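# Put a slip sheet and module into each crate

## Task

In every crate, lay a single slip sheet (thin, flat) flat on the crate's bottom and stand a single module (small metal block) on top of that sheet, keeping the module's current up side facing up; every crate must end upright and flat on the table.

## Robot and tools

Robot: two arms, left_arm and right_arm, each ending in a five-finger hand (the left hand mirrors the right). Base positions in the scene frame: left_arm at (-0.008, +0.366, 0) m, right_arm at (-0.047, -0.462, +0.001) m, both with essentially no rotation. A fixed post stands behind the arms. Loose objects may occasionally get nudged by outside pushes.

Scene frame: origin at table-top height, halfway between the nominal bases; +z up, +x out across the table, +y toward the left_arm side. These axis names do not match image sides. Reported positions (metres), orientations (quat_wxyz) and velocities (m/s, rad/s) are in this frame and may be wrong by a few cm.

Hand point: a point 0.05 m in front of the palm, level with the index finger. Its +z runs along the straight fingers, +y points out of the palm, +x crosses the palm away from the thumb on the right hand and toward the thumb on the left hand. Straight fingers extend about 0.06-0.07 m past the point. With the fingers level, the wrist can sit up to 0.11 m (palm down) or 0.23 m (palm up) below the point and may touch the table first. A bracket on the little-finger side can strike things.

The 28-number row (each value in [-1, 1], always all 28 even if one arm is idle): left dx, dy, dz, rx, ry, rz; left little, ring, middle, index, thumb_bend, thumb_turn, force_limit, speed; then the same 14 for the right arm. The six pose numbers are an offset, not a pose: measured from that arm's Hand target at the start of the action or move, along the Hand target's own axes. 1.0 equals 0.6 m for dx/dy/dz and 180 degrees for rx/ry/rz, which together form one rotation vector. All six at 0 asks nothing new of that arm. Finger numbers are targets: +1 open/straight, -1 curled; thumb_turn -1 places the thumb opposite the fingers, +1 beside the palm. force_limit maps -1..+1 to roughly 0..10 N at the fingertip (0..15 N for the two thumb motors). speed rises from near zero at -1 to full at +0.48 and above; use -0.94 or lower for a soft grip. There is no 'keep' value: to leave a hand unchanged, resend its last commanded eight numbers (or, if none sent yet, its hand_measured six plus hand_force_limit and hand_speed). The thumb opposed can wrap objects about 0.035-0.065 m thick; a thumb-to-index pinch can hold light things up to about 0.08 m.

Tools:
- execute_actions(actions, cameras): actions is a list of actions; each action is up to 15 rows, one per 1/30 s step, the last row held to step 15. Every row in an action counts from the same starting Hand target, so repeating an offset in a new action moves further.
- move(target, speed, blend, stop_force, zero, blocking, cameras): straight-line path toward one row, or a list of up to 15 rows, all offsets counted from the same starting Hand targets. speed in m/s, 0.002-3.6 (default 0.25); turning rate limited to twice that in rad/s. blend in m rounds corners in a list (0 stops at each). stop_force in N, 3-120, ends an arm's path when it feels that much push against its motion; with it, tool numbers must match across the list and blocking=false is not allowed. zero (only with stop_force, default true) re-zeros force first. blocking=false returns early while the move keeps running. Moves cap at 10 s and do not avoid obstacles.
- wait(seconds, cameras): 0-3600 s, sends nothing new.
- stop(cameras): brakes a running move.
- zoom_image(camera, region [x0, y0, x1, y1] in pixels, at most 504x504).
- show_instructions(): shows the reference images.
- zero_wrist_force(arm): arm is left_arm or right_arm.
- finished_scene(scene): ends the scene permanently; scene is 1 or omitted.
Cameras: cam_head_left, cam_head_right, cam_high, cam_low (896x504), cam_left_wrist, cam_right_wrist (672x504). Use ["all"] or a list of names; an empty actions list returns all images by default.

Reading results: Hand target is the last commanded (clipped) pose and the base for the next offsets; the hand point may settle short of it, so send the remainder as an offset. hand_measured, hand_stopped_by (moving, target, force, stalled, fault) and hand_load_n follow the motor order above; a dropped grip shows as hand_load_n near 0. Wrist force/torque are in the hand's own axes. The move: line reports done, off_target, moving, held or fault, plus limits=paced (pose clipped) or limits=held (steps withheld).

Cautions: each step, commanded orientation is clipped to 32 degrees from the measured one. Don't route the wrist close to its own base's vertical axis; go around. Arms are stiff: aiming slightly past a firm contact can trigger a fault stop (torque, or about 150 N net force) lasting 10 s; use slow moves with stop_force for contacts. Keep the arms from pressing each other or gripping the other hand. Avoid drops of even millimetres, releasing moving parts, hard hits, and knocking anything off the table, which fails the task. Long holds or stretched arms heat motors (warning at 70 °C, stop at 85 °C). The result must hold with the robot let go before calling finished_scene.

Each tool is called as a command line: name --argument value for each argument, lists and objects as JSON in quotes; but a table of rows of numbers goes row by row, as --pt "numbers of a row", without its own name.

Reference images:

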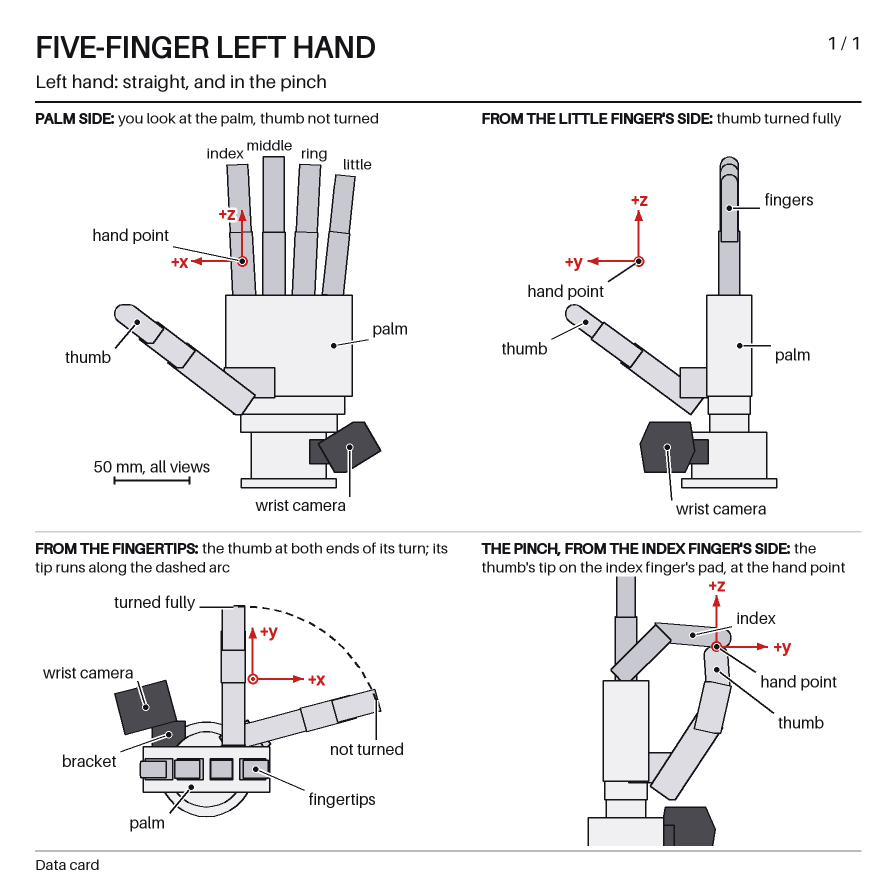

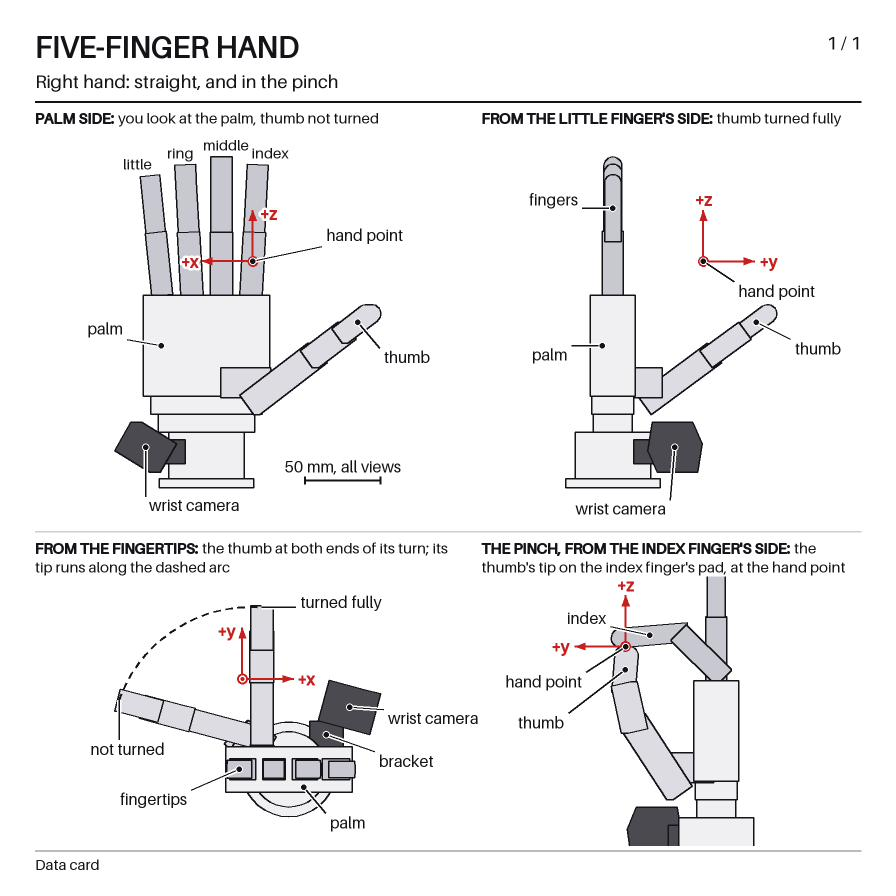

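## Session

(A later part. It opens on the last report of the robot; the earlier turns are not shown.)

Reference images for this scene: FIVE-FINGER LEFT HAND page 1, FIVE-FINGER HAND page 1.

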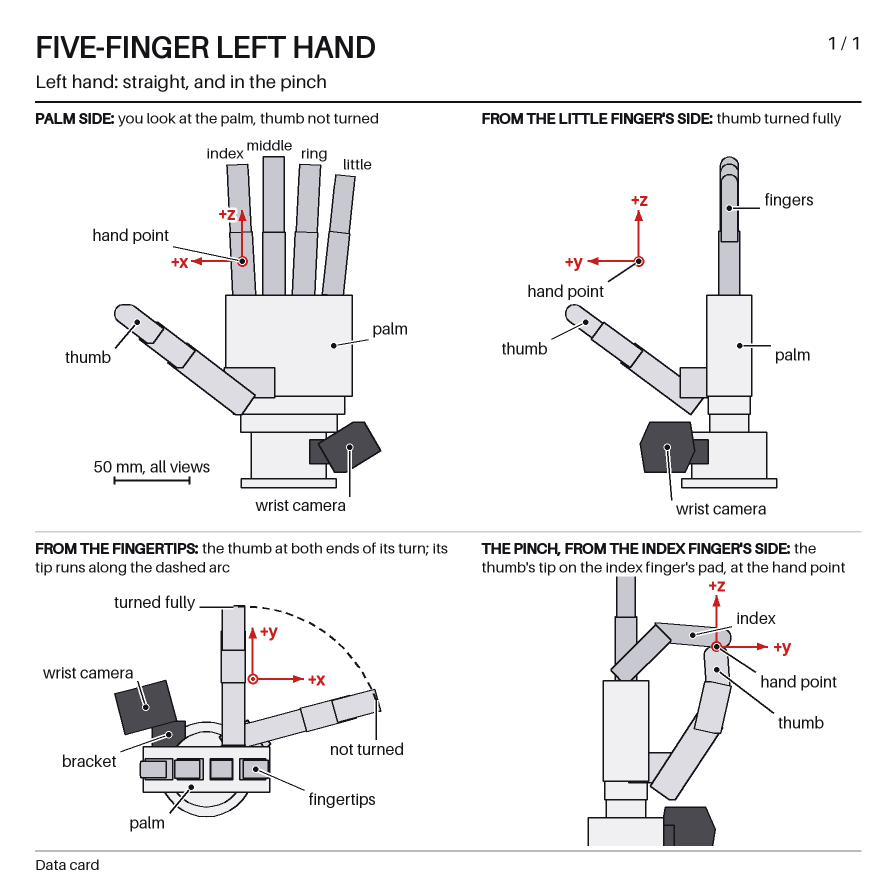

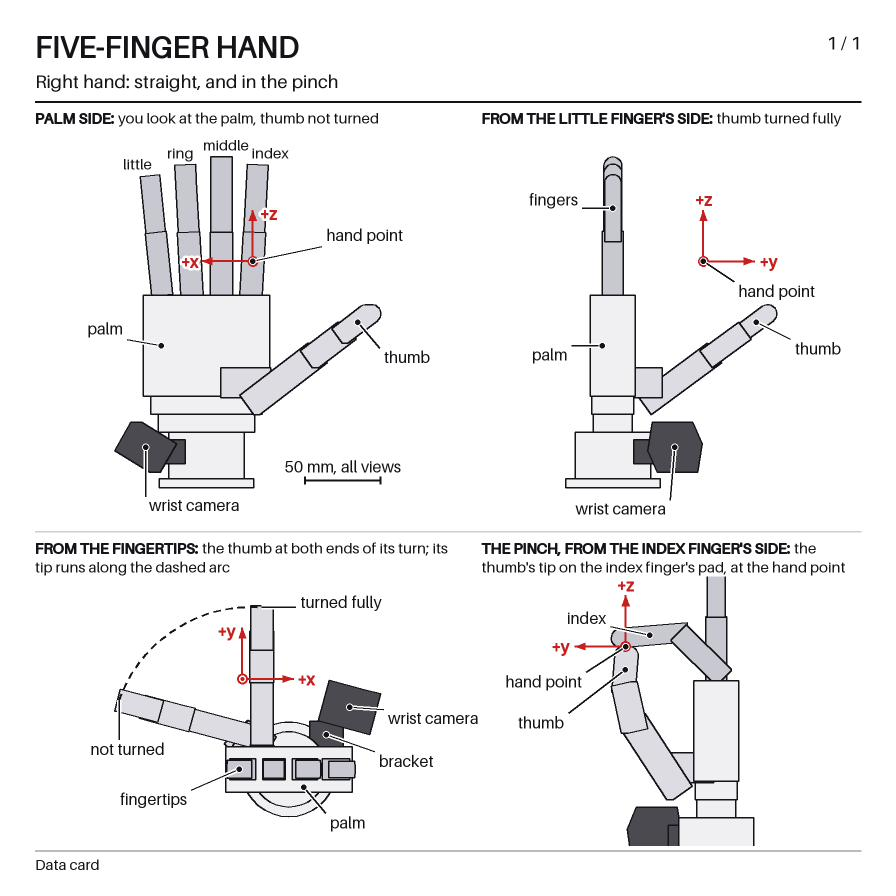

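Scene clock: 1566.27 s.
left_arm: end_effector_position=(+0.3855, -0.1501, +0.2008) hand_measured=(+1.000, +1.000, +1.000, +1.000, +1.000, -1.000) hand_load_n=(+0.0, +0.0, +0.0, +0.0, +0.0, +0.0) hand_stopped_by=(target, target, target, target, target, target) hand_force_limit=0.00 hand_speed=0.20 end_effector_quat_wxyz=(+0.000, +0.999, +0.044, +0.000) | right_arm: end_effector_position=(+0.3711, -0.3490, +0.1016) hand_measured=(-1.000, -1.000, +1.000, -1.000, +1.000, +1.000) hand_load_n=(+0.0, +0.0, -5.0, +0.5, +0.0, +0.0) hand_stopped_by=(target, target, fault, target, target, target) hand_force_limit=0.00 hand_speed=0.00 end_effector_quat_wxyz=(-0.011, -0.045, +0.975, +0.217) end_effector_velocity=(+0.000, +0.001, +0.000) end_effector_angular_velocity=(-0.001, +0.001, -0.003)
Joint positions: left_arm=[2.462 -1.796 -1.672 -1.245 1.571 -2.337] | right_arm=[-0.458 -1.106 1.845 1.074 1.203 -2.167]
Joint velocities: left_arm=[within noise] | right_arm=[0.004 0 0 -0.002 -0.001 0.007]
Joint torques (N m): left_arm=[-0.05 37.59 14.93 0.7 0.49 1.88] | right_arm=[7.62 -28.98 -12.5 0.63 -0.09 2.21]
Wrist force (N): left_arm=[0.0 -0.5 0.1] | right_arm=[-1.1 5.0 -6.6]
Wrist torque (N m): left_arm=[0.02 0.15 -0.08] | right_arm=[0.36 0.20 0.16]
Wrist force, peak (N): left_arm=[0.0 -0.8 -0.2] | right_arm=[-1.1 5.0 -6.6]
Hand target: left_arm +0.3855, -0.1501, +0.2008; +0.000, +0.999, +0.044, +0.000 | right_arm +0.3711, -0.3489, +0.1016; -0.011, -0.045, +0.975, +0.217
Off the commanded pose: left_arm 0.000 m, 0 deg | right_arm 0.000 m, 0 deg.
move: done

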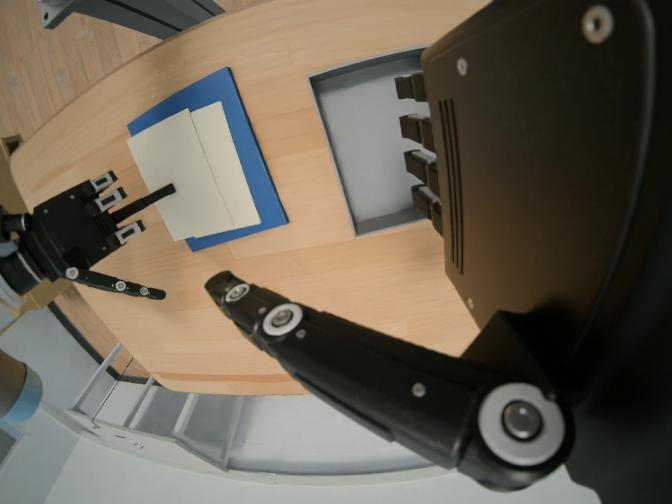

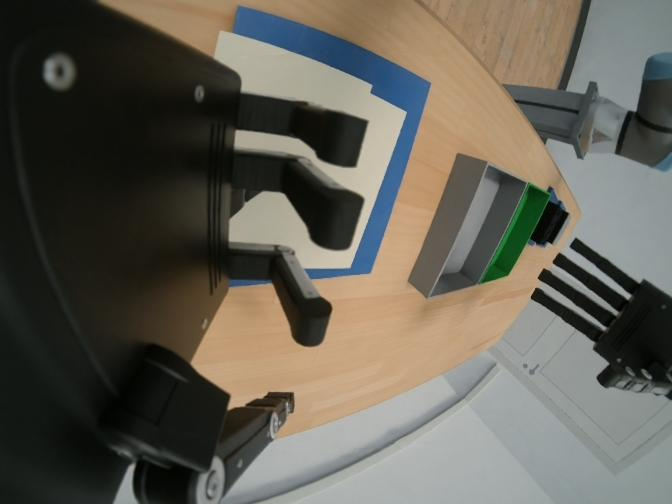

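move --target '[0,0,0,0,0,0,1,1,1,1,1,-1,0,0.2, 0.001,-0.0113,-0.0053,0,0,0,-1,-1,1,-1,1,1,0,0]' --speed 0.03

move --pt "0 0 0 0 0 0 1 1 1 1 1 -1 0 0.2 0 0.0176 -0.0378 0 0 0 -1 -1 1 -1 1 1 0 0" --pt "0 0 0 0 0 0 1 1 1 1 1 -1 0 0.2 0.0096 -0.0816 -0.0841 0 0 0 -1 -1 1 -1 1 1 0 0" --speed '[0.1,0.15]' --blend '[0.01,0]' --cameras '["cam_left_wrist","cam_right_wrist"]'

zoom_image --camera "cam_left_wrist" --region '[0, 40, 300, 300]'

Scene clock: 1586.50 s.
left_arm: end_effector_position=(+0.3855, -0.1501, +0.2008) hand_measured=(+1.000, +1.000, +1.000, +1.000, +1.000, -1.000) hand_load_n=(+0.0, +0.0, +0.0, +0.0, -0.5, +0.0) hand_stopped_by=(target, target, target, target, target, target) hand_force_limit=0.00 hand_speed=0.20 end_effector_quat_wxyz=(+0.000, +0.999, +0.044, +0.000) | right_arm: end_effector_position=(+0.3712, -0.3565, +0.1016) hand_measured=(-1.000, -1.000, +1.000, -1.000, +1.000, +1.000) hand_load_n=(-0.5, +0.0, -3.0, +0.0, +0.0, +0.0) hand_stopped_by=(target, target, fault, target, target, target) hand_force_limit=0.00 hand_speed=0.00 end_effector_quat_wxyz=(-0.011, -0.045, +0.975, +0.217) end_effector_velocity=(+0.000, +0.001, +0.000) end_effector_angular_velocity=(-0.001, +0.002, -0.002)
Joint positions: left_arm=[2.462 -1.796 -1.672 -1.245 1.571 -2.337] | right_arm=[-0.476 -1.103 1.843 1.08 1.207 -2.185]
Joint velocities: left_arm=[within noise] | right_arm=[0.004 -0.001 0 -0.001 0 0.007]
Joint torques (N m): left_arm=[3.24 37.38 13.88 1.3 -0.06 1.93] | right_arm=[8.45 -28.08 -11.94 1.24 -0.92 2.18]
Wrist force (N): left_arm=[-0.1 -0.5 0.0] | right_arm=[-0.9 2.1 -3.7]
Wrist torque (N m): left_arm=[0.02 0.16 -0.08] | right_arm=[0.07 0.12 0.09]
Wrist force, peak (N): left_arm=[0.2 -0.8 0.0] | right_arm=[-1.3 5.0 -7.3]
Hand target: left_arm +0.3855, -0.1501, +0.2008; +0.000, +0.999, +0.044, +0.000 | right_arm +0.3712, -0.3564, +0.1016; -0.011, -0.045, +0.975, +0.217
Off the commanded pose: left_arm 0.000 m, 0 deg | right_arm 0.000 m, 0 deg.
move: done

Scene clock: 1587.63 s.
left_arm: end_effector_position=(+0.3855, -0.1501, +0.2008) hand_measured=(+1.000, +1.000, +1.000, +1.000, +1.000, -1.000) hand_load_n=(+0.0, +0.0, +0.0, +0.0, +0.0, +0.0) hand_stopped_by=(target, target, target, target, target, target) hand_force_limit=0.00 hand_speed=0.20 end_effector_quat_wxyz=(+0.000, +0.999, +0.044, +0.000) | right_arm: end_effector_position=(+0.3717, -0.4224, +0.1266) hand_measured=(-1.000, -1.000, +1.000, -1.000, +1.000, +1.000) hand_load_n=(+0.5, +0.0, +0.0, +0.0, +0.0, +0.0) hand_stopped_by=(target, target, fault, target, target, target) hand_force_limit=0.00 hand_speed=0.00 end_effector_quat_wxyz=(-0.011, -0.045, +0.975, +0.217)
Joint positions: left_arm=[2.462 -1.796 -1.672 -1.245 1.571 -2.337] | right_arm=[-0.619 -1.109 1.784 1.194 1.246 -2.331]
Joint torques (N m): left_arm=[2.99 37.93 14.71 1.43 -0.34 1.62] | right_arm=[-9.63 -38.01 -10.39 1.75 -1.5 -1.46]
Wrist force (N): left_arm=[0.0 -0.6 0.1] | right_arm=[-0.5 -0.6 1.1]
Wrist torque (N m): left_arm=[0.00 0.14 -0.07] | right_arm=[-0.27 0.03 0.02]
Wrist force, peak (N): left_arm=[0.0 -0.7 0.0] | right_arm=[-1.1 2.0 -3.7]
Hand target: left_arm +0.3855, -0.1501, +0.2008; +0.000, +0.999, +0.044, +0.000 | right_arm +0.3717, -0.4224, +0.1266; -0.011, -0.045, +0.975, +0.217
Off the commanded pose: left_arm 0.000 m, 0 deg | right_arm 0.000 m, 0 deg.
move: done

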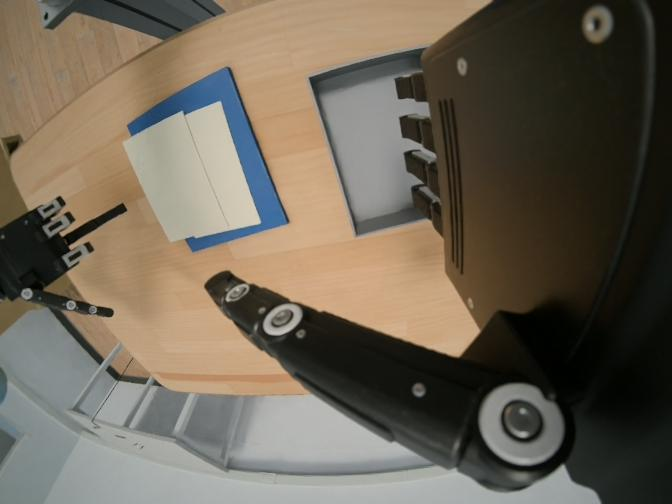

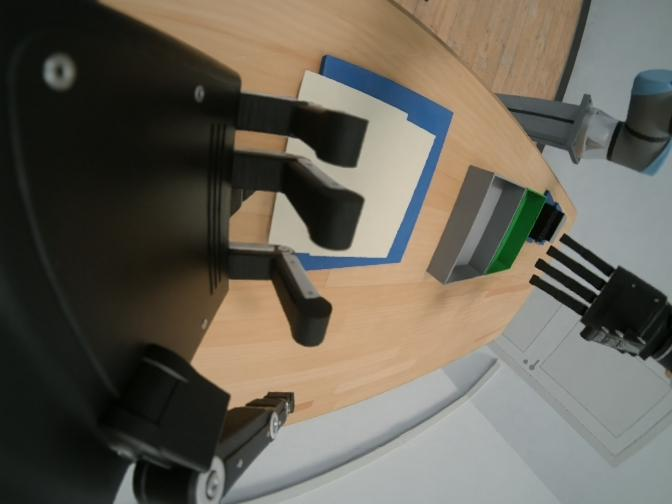

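Scaled by 1.680 from the camera's image (finer frame: 960x720).

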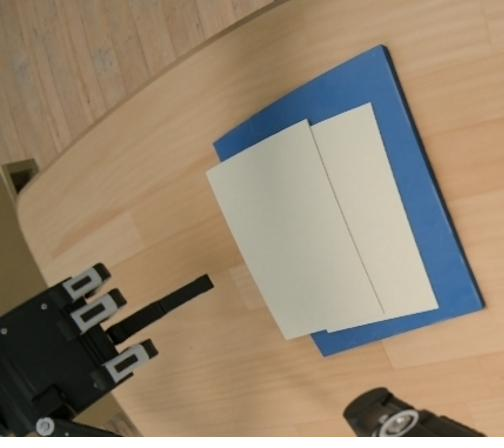

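move --target '[0,0,0,0,0,0,1,1,1,1,1,-1,0,0.2, -0.0088,0.0393,0.0184,0,0,0,-1,-1,1,-1,1,1,0,0]'

move --target '[0,0,0,0,0,0,1,1,1,1,1,-1,0,0.2, 0,-0.024,0.0513,0,0,0,-1,-1,1,-1,1,1,0,0]' --speed 0.01 --stop_force 4 --cameras '["cam_left_wrist","cam_right_wrist"]'

zoom_image --camera "cam_left_wrist" --region '[0, 40, 300, 300]'

Scene clock: 1606.53 s.
left_arm: end_effector_position=(+0.3855, -0.1501, +0.2008) hand_measured=(+1.000, +1.000, +1.000, +1.000, +1.000, -1.000) hand_load_n=(+0.0, +0.0, +0.0, +0.5, +0.0, +0.0) hand_stopped_by=(target, target, target, target, target, target) hand_force_limit=0.00 hand_speed=0.20 end_effector_quat_wxyz=(+0.000, +0.999, +0.044, +0.000) | right_arm: end_effector_position=(+0.3745, -0.3961, +0.1266) hand_measured=(-1.000, -1.000, +1.000, -1.000, +1.000, +1.000) hand_load_n=(+0.0, +0.0, -0.5, +0.0, +0.0, +0.0) hand_stopped_by=(target, target, fault, target, target, target) hand_force_limit=0.00 hand_speed=0.00 end_effector_quat_wxyz=(-0.011, -0.045, +0.975, +0.217)
Joint positions: left_arm=[2.462 -1.796 -1.672 -1.245 1.571 -2.337] | right_arm=[-0.56 -1.119 1.794 1.174 1.229 -2.271]
Joint torques (N m): left_arm=[3.04 37.13 15.3 1.99 -1.09 1.66] | right_arm=[7.25 -21.18 -11.74 2.45 -0.13 2.05]
Wrist force (N): left_arm=[0.0 -0.5 0.0] | right_arm=[-0.3 -0.7 1.1]
Wrist torque (N m): left_arm=[0.02 0.15 -0.08] | right_arm=[-0.27 0.00 0.11]
Wrist force, peak (N): left_arm=[-0.2 -0.7 0.1] | right_arm=[-0.4 -2.4 0.3]
Hand target: left_arm +0.3855, -0.1501, +0.2008; +0.000, +0.999, +0.044, +0.000 | right_arm +0.3745, -0.3960, +0.1266; -0.011, -0.045, +0.975, +0.217
Off the commanded pose: left_arm 0.000 m, 0 deg | right_arm 0.000 m, 0 deg.
move: done

Scene clock: 1610.97 s.
left_arm: end_effector_position=(+0.3855, -0.1501, +0.2008) hand_measured=(+1.000, +1.000, +1.000, +1.000, +1.000, -1.000) hand_load_n=(+0.0, +0.0, +0.0, +0.0, -0.5, +0.0) hand_stopped_by=(target, target, target, target, target, target) hand_force_limit=0.00 hand_speed=0.20 end_effector_quat_wxyz=(+0.000, +0.999, +0.044, +0.000) | right_arm: end_effector_position=(+0.3744, -0.3960, +0.0926) hand_measured=(-1.000, -1.000, +1.000, -1.000, +1.000, +1.000) hand_load_n=(+0.0, +0.0, +0.0, +0.0, +0.0, +0.0) hand_stopped_by=(target, target, fault, target, target, target) hand_force_limit=0.00 hand_speed=0.00 end_effector_quat_wxyz=(-0.011, -0.045, +0.975, +0.217)
Joint positions: left_arm=[2.462 -1.796 -1.672 -1.245 1.571 -2.337] | right_arm=[-0.56 -1.065 1.819 1.095 1.229 -2.271]
Joint torques (N m): left_arm=[3.92 38.35 14.71 2.68 -1.54 1.63] | right_arm=[-6.49 -40.32 -17.61 3.79 1.31 -2.2]
Wrist force (N): left_arm=[0.1 -0.5 0.3] | right_arm=[-0.1 0.0 -0.3]
Wrist torque (N m): left_arm=[0.01 0.13 -0.07] | right_arm=[-0.07 0.01 0.13]
Wrist force, peak (N): left_arm=[-0.1 -0.8 0.0] | right_arm=[-0.3 -0.5 1.4]
Hand target: left_arm +0.3855, -0.1501, +0.2008; +0.000, +0.999, +0.044, +0.000 | right_arm +0.3744, -0.3960, +0.0926; -0.011, -0.045, +0.975, +0.217
Off the commanded pose: left_arm 0.000 m, 0 deg | right_arm 0.000 m, 0 deg.
move: done

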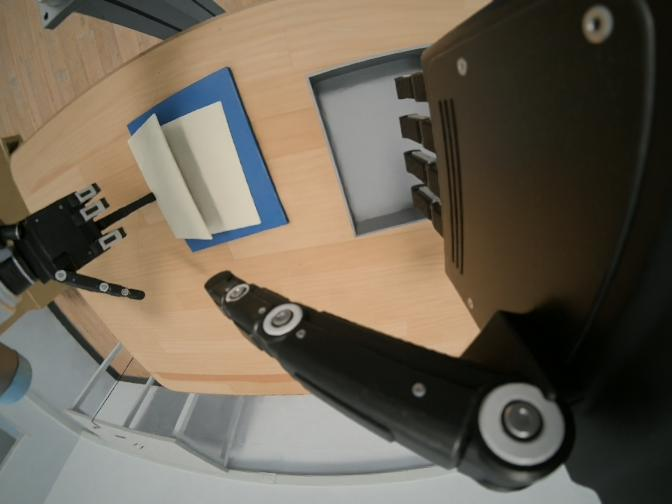

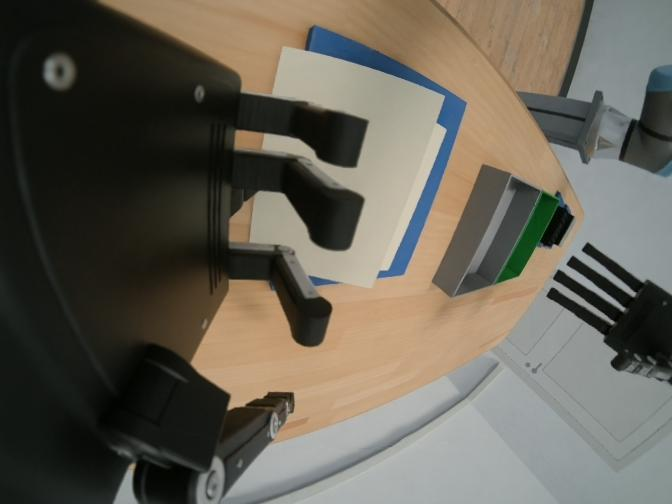

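Scaled by 1.680 from the camera's image (finer frame: 960x720).

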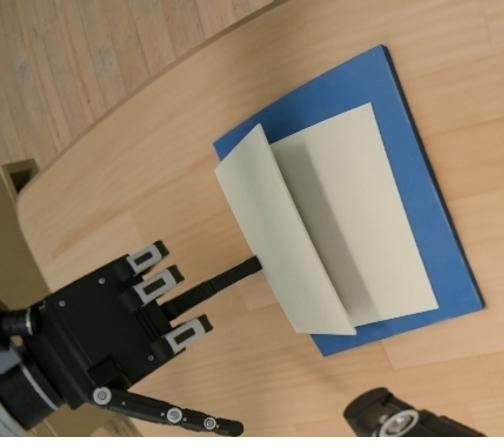

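move --target '[-0.0145,0.166,0.1333,0,0,0,-0.2,-0.2,-0.2,-0.2,1,-1,0,0.2, 0,0,0,0,0,0,-1,-1,1,-1,1,1,0,0]' --speed 0.15 --cameras '["cam_left_wrist","cam_low"]'

zoom_image --camera "cam_left_wrist" --region '[60, 0, 440, 300]'

zoom_image --camera "cam_low" --region '[280, 170, 420, 270]'

Scene clock: 1619.67 s.
left_arm: end_effector_position=(+0.3855, -0.2500, +0.1209) hand_measured=(-0.200, -0.200, -0.200, -0.200, +1.000, -1.000) hand_load_n=(+0.5, +0.0, +0.0, +0.0, +0.0, +0.0) hand_stopped_by=(target, target, target, target, target, target) hand_force_limit=0.00 hand_speed=0.20 end_effector_quat_wxyz=(+0.000, +0.999, +0.044, +0.000) | right_arm: end_effector_position=(+0.3744, -0.3960, +0.0926) hand_measured=(-1.000, -1.000, +1.000, -1.000, +1.000, +1.000) hand_load_n=(+0.0, +0.0, +0.0, +0.0, +0.0, +0.0) hand_stopped_by=(target, target, fault, target, target, target) hand_force_limit=0.00 hand_speed=0.00 end_effector_quat_wxyz=(-0.011, -0.045, +0.975, +0.217)
Joint positions: left_arm=[2.341 -2.05 -1.536 -1.127 1.571 -2.458] | right_arm=[-0.56 -1.065 1.819 1.095 1.229 -2.271]
Joint torques (N m): left_arm=[-0.66 35.84 18.37 0.14 0.76 0.99] | right_arm=[-6.53 -39.96 -17.21 3.73 0.99 -2.08]
Wrist force (N): left_arm=[-0.3 -0.6 0.0] | right_arm=[0.0 -0.2 0.0]
Wrist torque (N m): left_arm=[0.01 0.19 -0.19] | right_arm=[-0.09 -0.02 0.13]
Wrist force, peak (N): left_arm=[0.0 -2.1 -0.9] | right_arm=[-0.1 -0.2 -0.4]
Hand target: left_arm +0.3855, -0.2500, +0.1208; +0.000, +0.999, +0.044, +0.000 | right_arm +0.3744, -0.3960, +0.0926; -0.011, -0.045, +0.975, +0.217
Off the commanded pose: left_arm 0.000 m, 0 deg | right_arm 0.000 m, 0 deg.
move: done
Images, in order (width x height): cam_low 896x504, cam_left_wrist 672x504.

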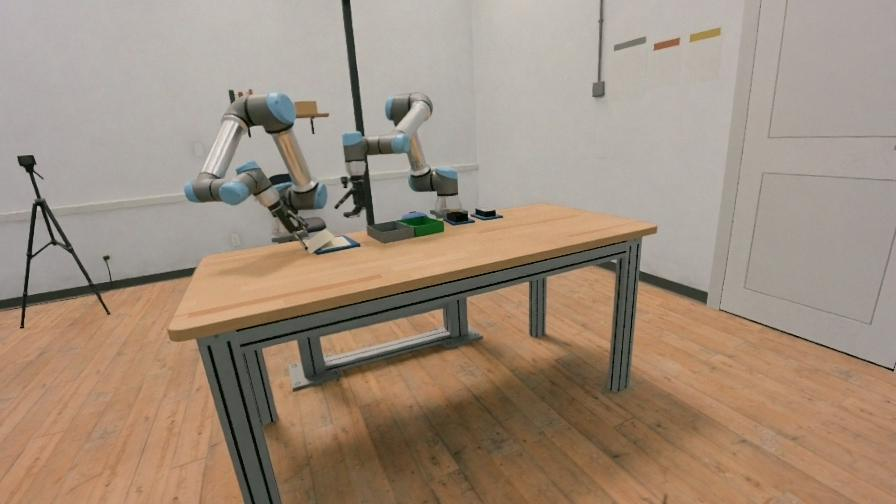

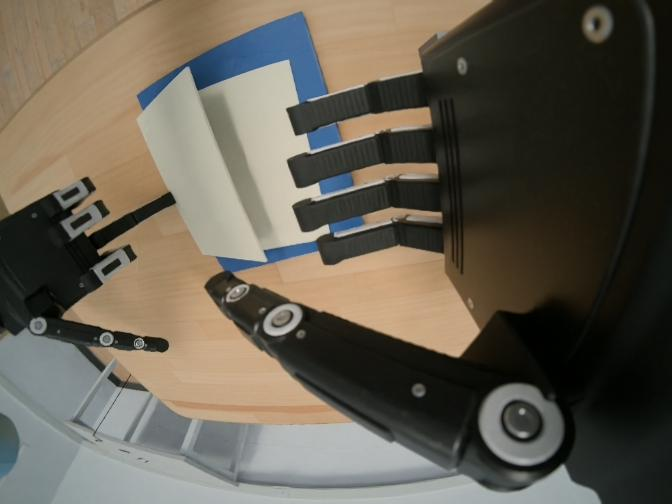

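Scaled by 1.326 from the camera's image (finer frame: 960x720).

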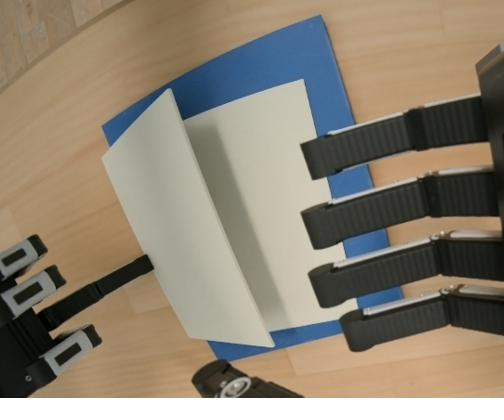

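Scaled by 3.600 from the camera's image (finer frame: 1280x720).

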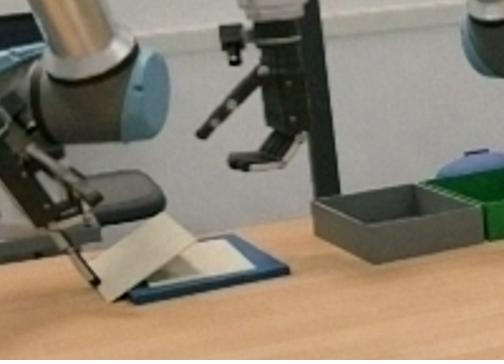

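move --pt "-0.0165 0.0822 0.1013 0.0833 0 0 -0.2 -0.2 -0.2 -0.2 1 -1 0 0.2 0 0 0 0 0 0 -1 -1 1 -1 1 1 0 0" --pt "-0.019 0.112 0.153 0.0833 0 0 -0.2 -0.2 -0.2 -0.2 1 -1 0 0.2 0 0 0 0 0 0 -1 -1 1 -1 1 1 0 0" --speed '[0.1,0.03]' --stop_force 8 --cameras '["cam_left_wrist","cam_low"]'

zoom_image --camera "cam_left_wrist" --region '[60, 0, 440, 300]'

zoom_image --camera "cam_low" --region '[280, 170, 420, 270]'

Scene clock: 1665.57 s.
left_arm: end_effector_position=(+0.3800, -0.3179, +0.0289) hand_measured=(-0.200, -0.200, -0.200, -0.200, +1.000, -1.000) hand_load_n=(+0.0, +0.0, +0.0, +0.0, +0.0, +0.0) hand_stopped_by=(target, target, target, target, target, target) hand_force_limit=0.00 hand_speed=0.20 end_effector_quat_wxyz=(-0.131, +0.990, +0.044, -0.006) | right_arm: end_effector_position=(+0.3744, -0.3960, +0.0926) hand_measured=(-1.000, -1.000, +1.000, -1.000, +1.000, +1.000) hand_load_n=(+0.0, +0.0, +0.0, +0.0, +0.0, +0.0) hand_stopped_by=(target, target, fault, target, target, target) hand_force_limit=0.00 hand_speed=0.00 end_effector_quat_wxyz=(-0.011, -0.045, +0.975, +0.217)
Joint positions: left_arm=[2.218 -2.381 -1.145 -1.41 1.708 -2.597] | right_arm=[-0.56 -1.065 1.819 1.095 1.229 -2.271]
Joint torques (N m): left_arm=[6.62 58.78 13.38 -1.02 0.83 2.21] | right_arm=[-6.43 -41.01 -18.35 3.6 1 -2.04]
Wrist force (N): left_arm=[-0.1 0.3 -0.2] | right_arm=[0.1 -0.1 -0.4]
Wrist torque (N m): left_arm=[0.17 0.16 -0.09] | right_arm=[-0.06 -0.02 0.15]
Wrist force, peak (N): left_arm=[-0.3 -1.1 -0.5] | right_arm=[0.0 -0.2 -0.6]
Hand target: left_arm +0.3800, -0.3179, +0.0289; -0.131, +0.990, +0.044, -0.006 | right_arm +0.3744, -0.3960, +0.0926; -0.011, -0.045, +0.975, +0.217
Off the commanded pose: left_arm 0.000 m, 0 deg | right_arm 0.000 m, 0 deg.
move: done
Images, in order (width x height): cam_low 896x504, cam_left_wrist 672x504.

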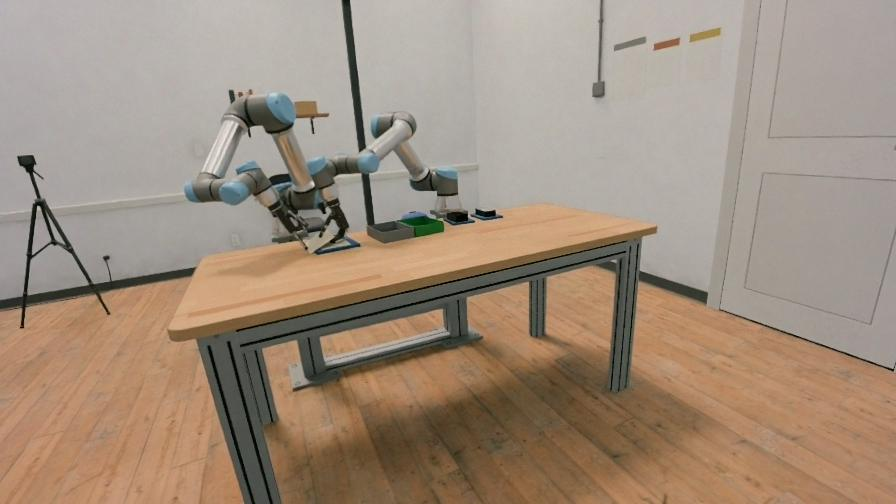

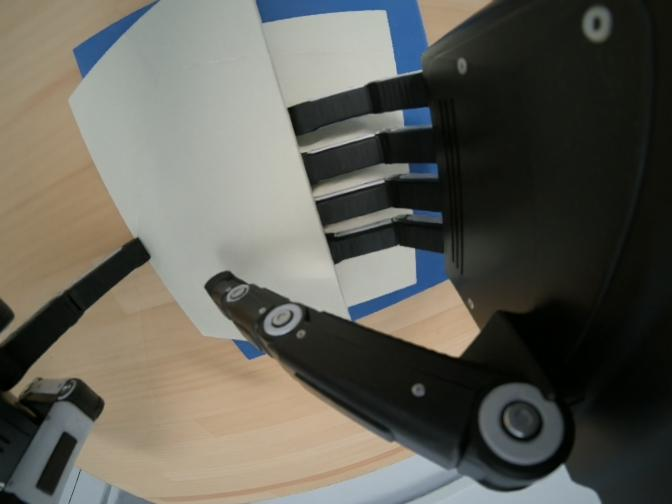

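Scaled by 1.326 from the camera's image (finer frame: 960x720).

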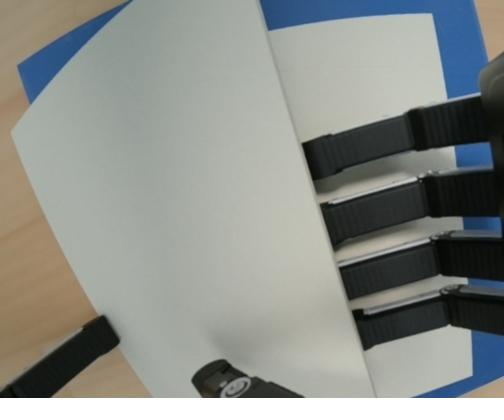

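Scaled by 3.600 from the camera's image (finer frame: 1280x720).

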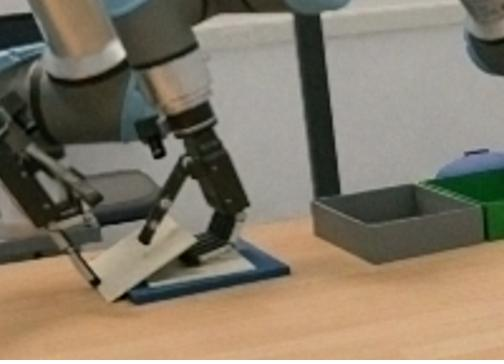

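move --target '[0,0.055,-0.0147,0,0,0,-0.2,-0.2,-0.2,-0.2,1,-1,0,0.2, 0,0,0,0,0,0,-1,-1,1,-1,1,1,0,0]' --speed 0.015 --stop_force 4 --cameras '["cam_left_wrist","cam_low"]'

zoom_image --camera "cam_left_wrist" --region '[60, 0, 440, 300]'

zoom_image --camera "cam_low" --region '[280, 170, 420, 270]'

Scene clock: 1681.60 s.
left_arm: end_effector_position=(+0.3830, -0.3520, +0.0289) hand_measured=(-0.200, -0.200, -0.200, -0.200, +1.000, -1.000) hand_load_n=(+0.0, +0.0, +0.0, +0.0, +0.0, +0.0) hand_stopped_by=(target, target, target, target, target, target) hand_force_limit=0.00 hand_speed=0.20 end_effector_quat_wxyz=(-0.131, +0.990, +0.044, -0.006) | right_arm: end_effector_position=(+0.3744, -0.3960, +0.0926) hand_measured=(-1.000, -1.000, +1.000, -1.000, +1.000, +1.000) hand_load_n=(+0.0, +0.0, +0.0, +0.0, +0.0, +0.0) hand_stopped_by=(target, target, fault, target, target, target) hand_force_limit=0.00 hand_speed=0.00 end_effector_quat_wxyz=(-0.011, -0.045, +0.975, +0.217)
Joint positions: left_arm=[2.195 -2.462 -0.993 -1.484 1.703 -2.619] | right_arm=[-0.56 -1.065 1.819 1.095 1.229 -2.271]
Joint torques (N m): left_arm=[6.37 62.52 12.94 4.18 0.08 2.04] | right_arm=[-6.44 -41.01 -17.97 3.68 1.02 -2.19]
Wrist force (N): left_arm=[0.1 0.0 0.0] | right_arm=[0.1 0.0 -0.2]
Wrist torque (N m): left_arm=[0.11 0.13 -0.08] | right_arm=[-0.05 -0.02 0.15]
Wrist force, peak (N): left_arm=[-0.2 0.5 -0.2] | right_arm=[0.1 -0.2 -0.5]
Hand target: left_arm +0.3830, -0.3520, +0.0289; -0.131, +0.990, +0.044, -0.006 | right_arm +0.3744, -0.3960, +0.0926; -0.011, -0.045, +0.975, +0.217
Off the commanded pose: left_arm 0.000 m, 0 deg | right_arm 0.000 m, 0 deg.
move: done
Images, in order (width x height): cam_low 896x504, cam_left_wrist 672x504.

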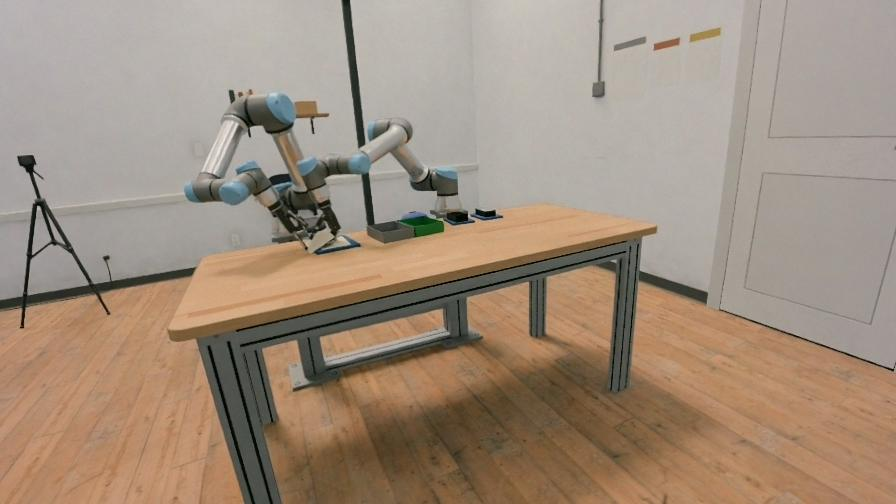

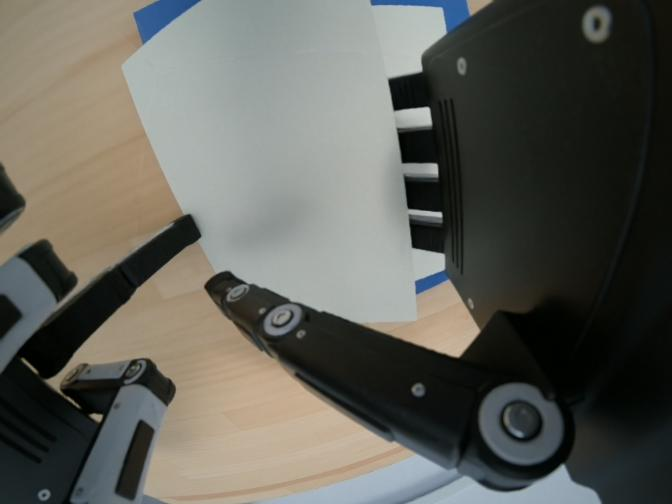

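Scaled by 1.326 from the camera's image (finer frame: 960x720).

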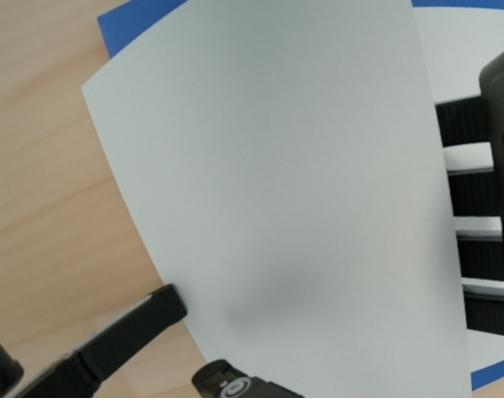

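Scaled by 3.600 from the camera's image (finer frame: 1280x720).

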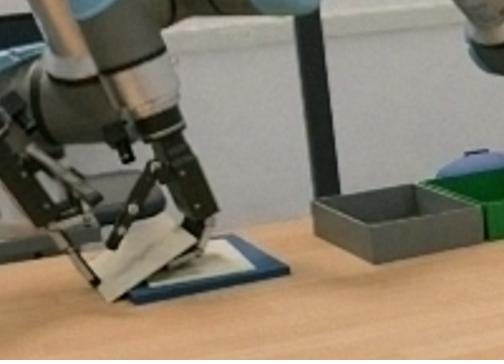

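move --target '[0,-0.0026,-0.0097,0,0,0,-0.2,-0.2,-0.2,-0.2,1,-1,0,0.2, 0,0,0,0,0,0,-1,-1,1,-1,1,1,0,0]' --speed 0.01 --stop_force 3

move --target '[0,0,0,0,0,0,-0.2,-0.2,-0.2,-0.2,-0.05,-1,-0.6,-0.8, 0,0,0,0,0,0,-1,-1,1,-1,1,1,0,0]' --cameras '["cam_left_wrist","cam_low"]'

zoom_image --camera "cam_low" --region '[280, 170, 420, 270]'

Scene clock: 1699.27 s.
left_arm: end_effector_position=(+0.3831, -0.3520, +0.0349) hand_measured=(-0.200, -0.200, -0.200, -0.200, +1.000, -1.000) hand_load_n=(+0.0, +0.0, +0.5, +0.0, +0.0, +0.0) hand_stopped_by=(target, target, target, target, target, target) hand_force_limit=0.00 hand_speed=0.20 end_effector_quat_wxyz=(-0.131, +0.990, +0.044, -0.006) | right_arm: end_effector_position=(+0.3744, -0.3960, +0.0926) hand_measured=(-1.000, -1.000, +1.000, -1.000, +1.000, +1.000) hand_load_n=(+0.0, +0.0, +0.0, +0.0, +0.0, -0.5) hand_stopped_by=(target, target, fault, target, target, target) hand_force_limit=0.00 hand_speed=0.00 end_effector_quat_wxyz=(-0.011, -0.045, +0.975, +0.217)
Joint positions: left_arm=[2.195 -2.457 -0.986 -1.496 1.703 -2.619] | right_arm=[-0.56 -1.065 1.819 1.095 1.229 -2.271]
Joint torques (N m): left_arm=[6.03 48.85 12.63 4.16 2.18 1.92] | right_arm=[-5.42 -41.08 -17.84 3.71 0.96 -2.09]
Wrist force (N): left_arm=[0.0 0.1 0.1] | right_arm=[0.0 -0.1 0.5]
Wrist torque (N m): left_arm=[0.12 0.15 -0.09] | right_arm=[-0.12 -0.04 0.14]
Wrist force, peak (N): left_arm=[-0.4 0.0 -0.2] | right_arm=[-0.1 -0.1 0.7]
Hand target: left_arm +0.3831, -0.3520, +0.0349; -0.131, +0.990, +0.044, -0.006 | right_arm +0.3744, -0.3960, +0.0926; -0.011, -0.045, +0.975, +0.217
Off the commanded pose: left_arm 0.000 m, 0 deg | right_arm 0.000 m, 0 deg.
move: done

Scene clock: 1702.53 s.
left_arm: end_effector_position=(+0.3831, -0.3520, +0.0349) hand_measured=(-0.200, -0.200, -0.200, -0.200, +0.144, -1.000) hand_load_n=(+0.0, +0.0, +4.0, +0.0, +3.5, +0.5) hand_stopped_by=(target, target, target, target, force, target) hand_force_limit=-0.60 hand_speed=-0.80 end_effector_quat_wxyz=(-0.131, +0.990, +0.044, -0.006) | right_arm: end_effector_position=(+0.3744, -0.3960, +0.0926) hand_measured=(-1.000, -1.000, +1.000, -1.000, +1.000, +1.000) hand_load_n=(+0.0, +0.0, +0.0, +0.0, +0.0, +0.0) hand_stopped_by=(target, target, fault, target, target, target) hand_force_limit=0.00 hand_speed=0.00 end_effector_quat_wxyz=(-0.011, -0.045, +0.975, +0.217)
Joint positions: left_arm=[2.195 -2.457 -0.986 -1.496 1.703 -2.619] | right_arm=[-0.56 -1.065 1.819 1.095 1.229 -2.271]
Joint torques (N m): left_arm=[6.78 50.41 14.54 3.86 2.17 1.56] | right_arm=[-6.76 -40.97 -18.06 3.73 0.95 -2.12]
Wrist force (N): left_arm=[-0.5 -0.5 0.1] | right_arm=[-0.5 -0.1 0.2]
Wrist torque (N m): left_arm=[0.05 0.22 -0.07] | right_arm=[-0.10 0.00 0.11]
Wrist force, peak (N): left_arm=[-0.5 -0.5 0.1] | right_arm=[-0.1 -0.1 0.6]
Hand target: left_arm +0.3831, -0.3520, +0.0349; -0.131, +0.990, +0.044, -0.006 | right_arm +0.3744, -0.3960, +0.0926; -0.011, -0.045, +0.975, +0.217
Off the commanded pose: left_arm 0.000 m, 0 deg | right_arm 0.000 m, 0 deg.
move: done
Images, in order (width x height): cam_low 896x504, cam_left_wrist 672x504.

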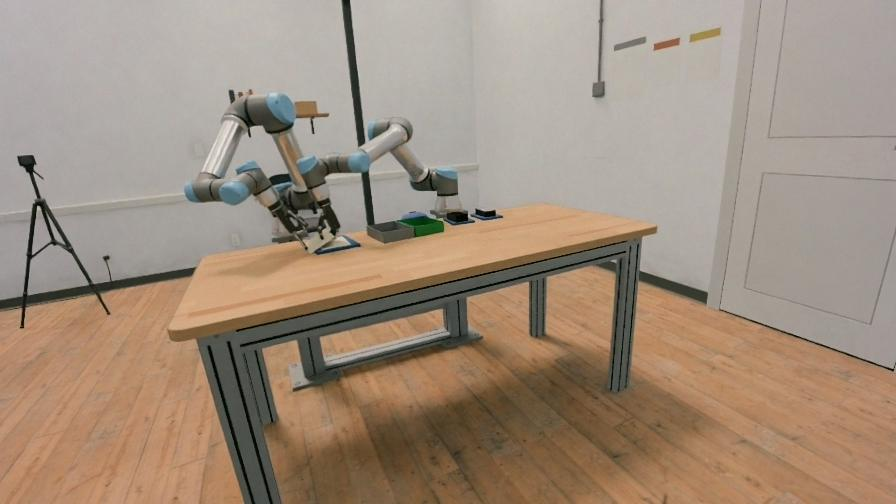

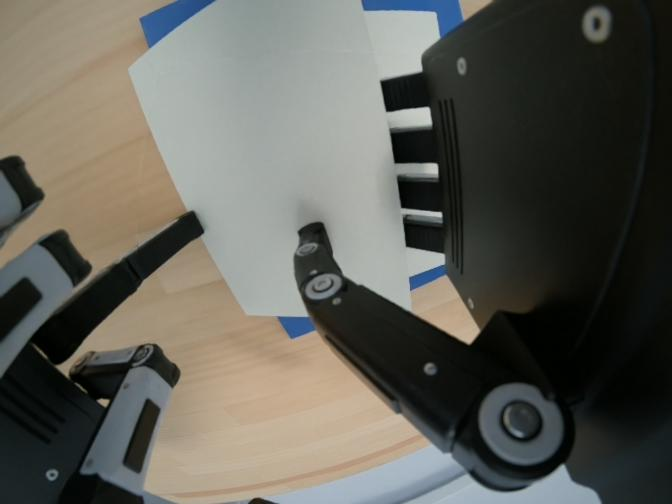

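Scaled by 3.600 from the camera's image (finer frame: 1280x720).

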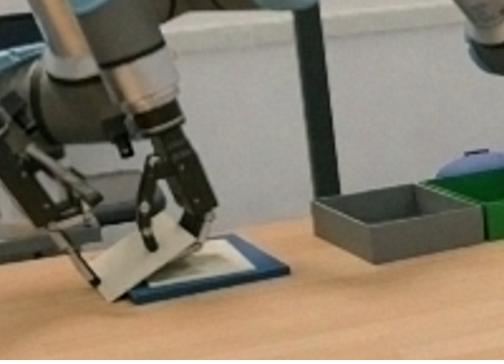

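move --target '[0,0,0,0,0,0,-0.2,-0.2,-0.2,-0.2,-0.05,-1,-0.6,-0.8, 0.0044,-0.017,-0.0815,0,0,0,-1,-1,1,-1,1,1,0,0]' --speed 0.04 --cameras '["cam_left_wrist","cam_low"]'

zoom_image --camera "cam_low" --region '[280, 170, 420, 270]'

Scene clock: 1713.23 s.
left_arm: end_effector_position=(+0.3831, -0.3520, +0.0349) hand_measured=(-0.200, -0.200, -0.200, -0.200, +0.144, -1.000) hand_load_n=(+0.0, +0.0, +1.0, +0.5, +0.5, +0.0) hand_stopped_by=(target, target, target, target, force, target) hand_force_limit=-0.60 hand_speed=-0.80 end_effector_quat_wxyz=(-0.131, +0.990, +0.044, -0.006) | right_arm: end_effector_position=(+0.3747, -0.4262, +0.1326) hand_measured=(-1.000, -1.000, +1.000, -1.000, +1.000, +1.000) hand_load_n=(+0.0, +0.0, +0.0, +0.0, +0.0, +0.0) hand_stopped_by=(target, target, fault, target, target, target) hand_force_limit=0.00 hand_speed=0.00 end_effector_quat_wxyz=(-0.011, -0.045, +0.975, +0.217)
Joint positions: left_arm=[2.195 -2.457 -0.986 -1.496 1.703 -2.619] | right_arm=[-0.622 -1.11 1.766 1.213 1.247 -2.334]
Joint torques (N m): left_arm=[6.68 51.33 19.54 3.45 2.26 1.25] | right_arm=[5.64 -22.38 -10.62 0.82 -0.99 2.3]
Wrist force (N): left_arm=[-0.2 0.0 0.1] | right_arm=[-0.4 -0.4 0.9]
Wrist torque (N m): left_arm=[0.10 0.18 -0.10] | right_arm=[-0.20 0.03 0.09]
Wrist force, peak (N): left_arm=[-0.5 -0.3 0.6] | right_arm=[-0.5 -0.6 1.1]
Hand target: left_arm +0.3831, -0.3520, +0.0349; -0.131, +0.990, +0.044, -0.006 | right_arm +0.3747, -0.4261, +0.1326; -0.011, -0.045, +0.975, +0.217
Off the commanded pose: left_arm 0.000 m, 0 deg | right_arm 0.000 m, 0 deg.
move: done
Images, in order (width x height): cam_low 896x504, cam_left_wrist 672x504.

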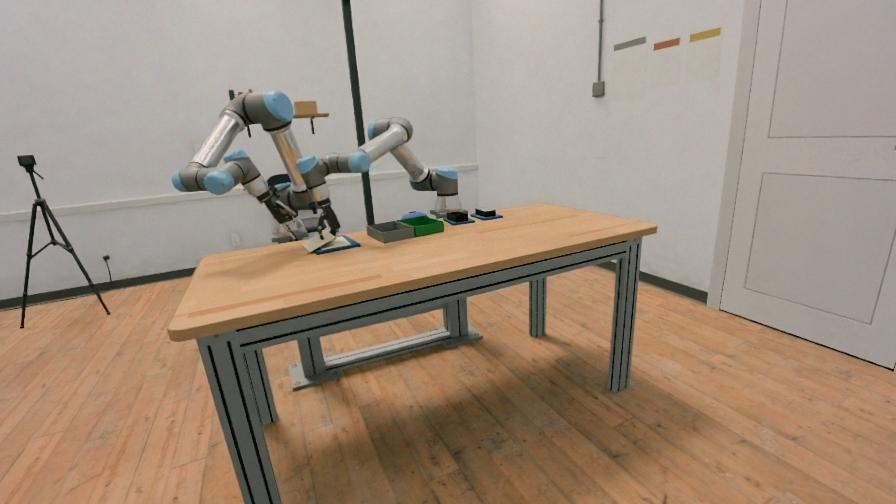

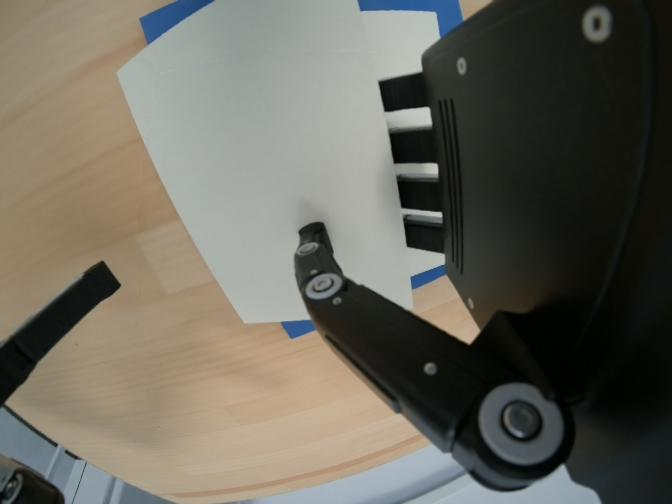

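Scaled by 3.600 from the camera's image (finer frame: 1280x720).

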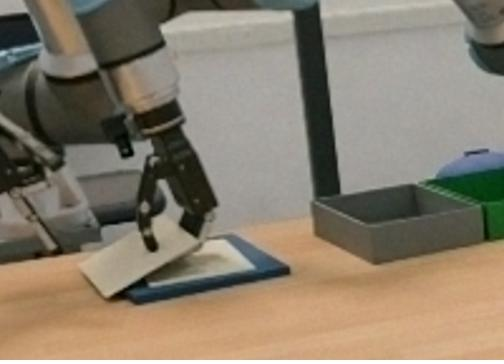

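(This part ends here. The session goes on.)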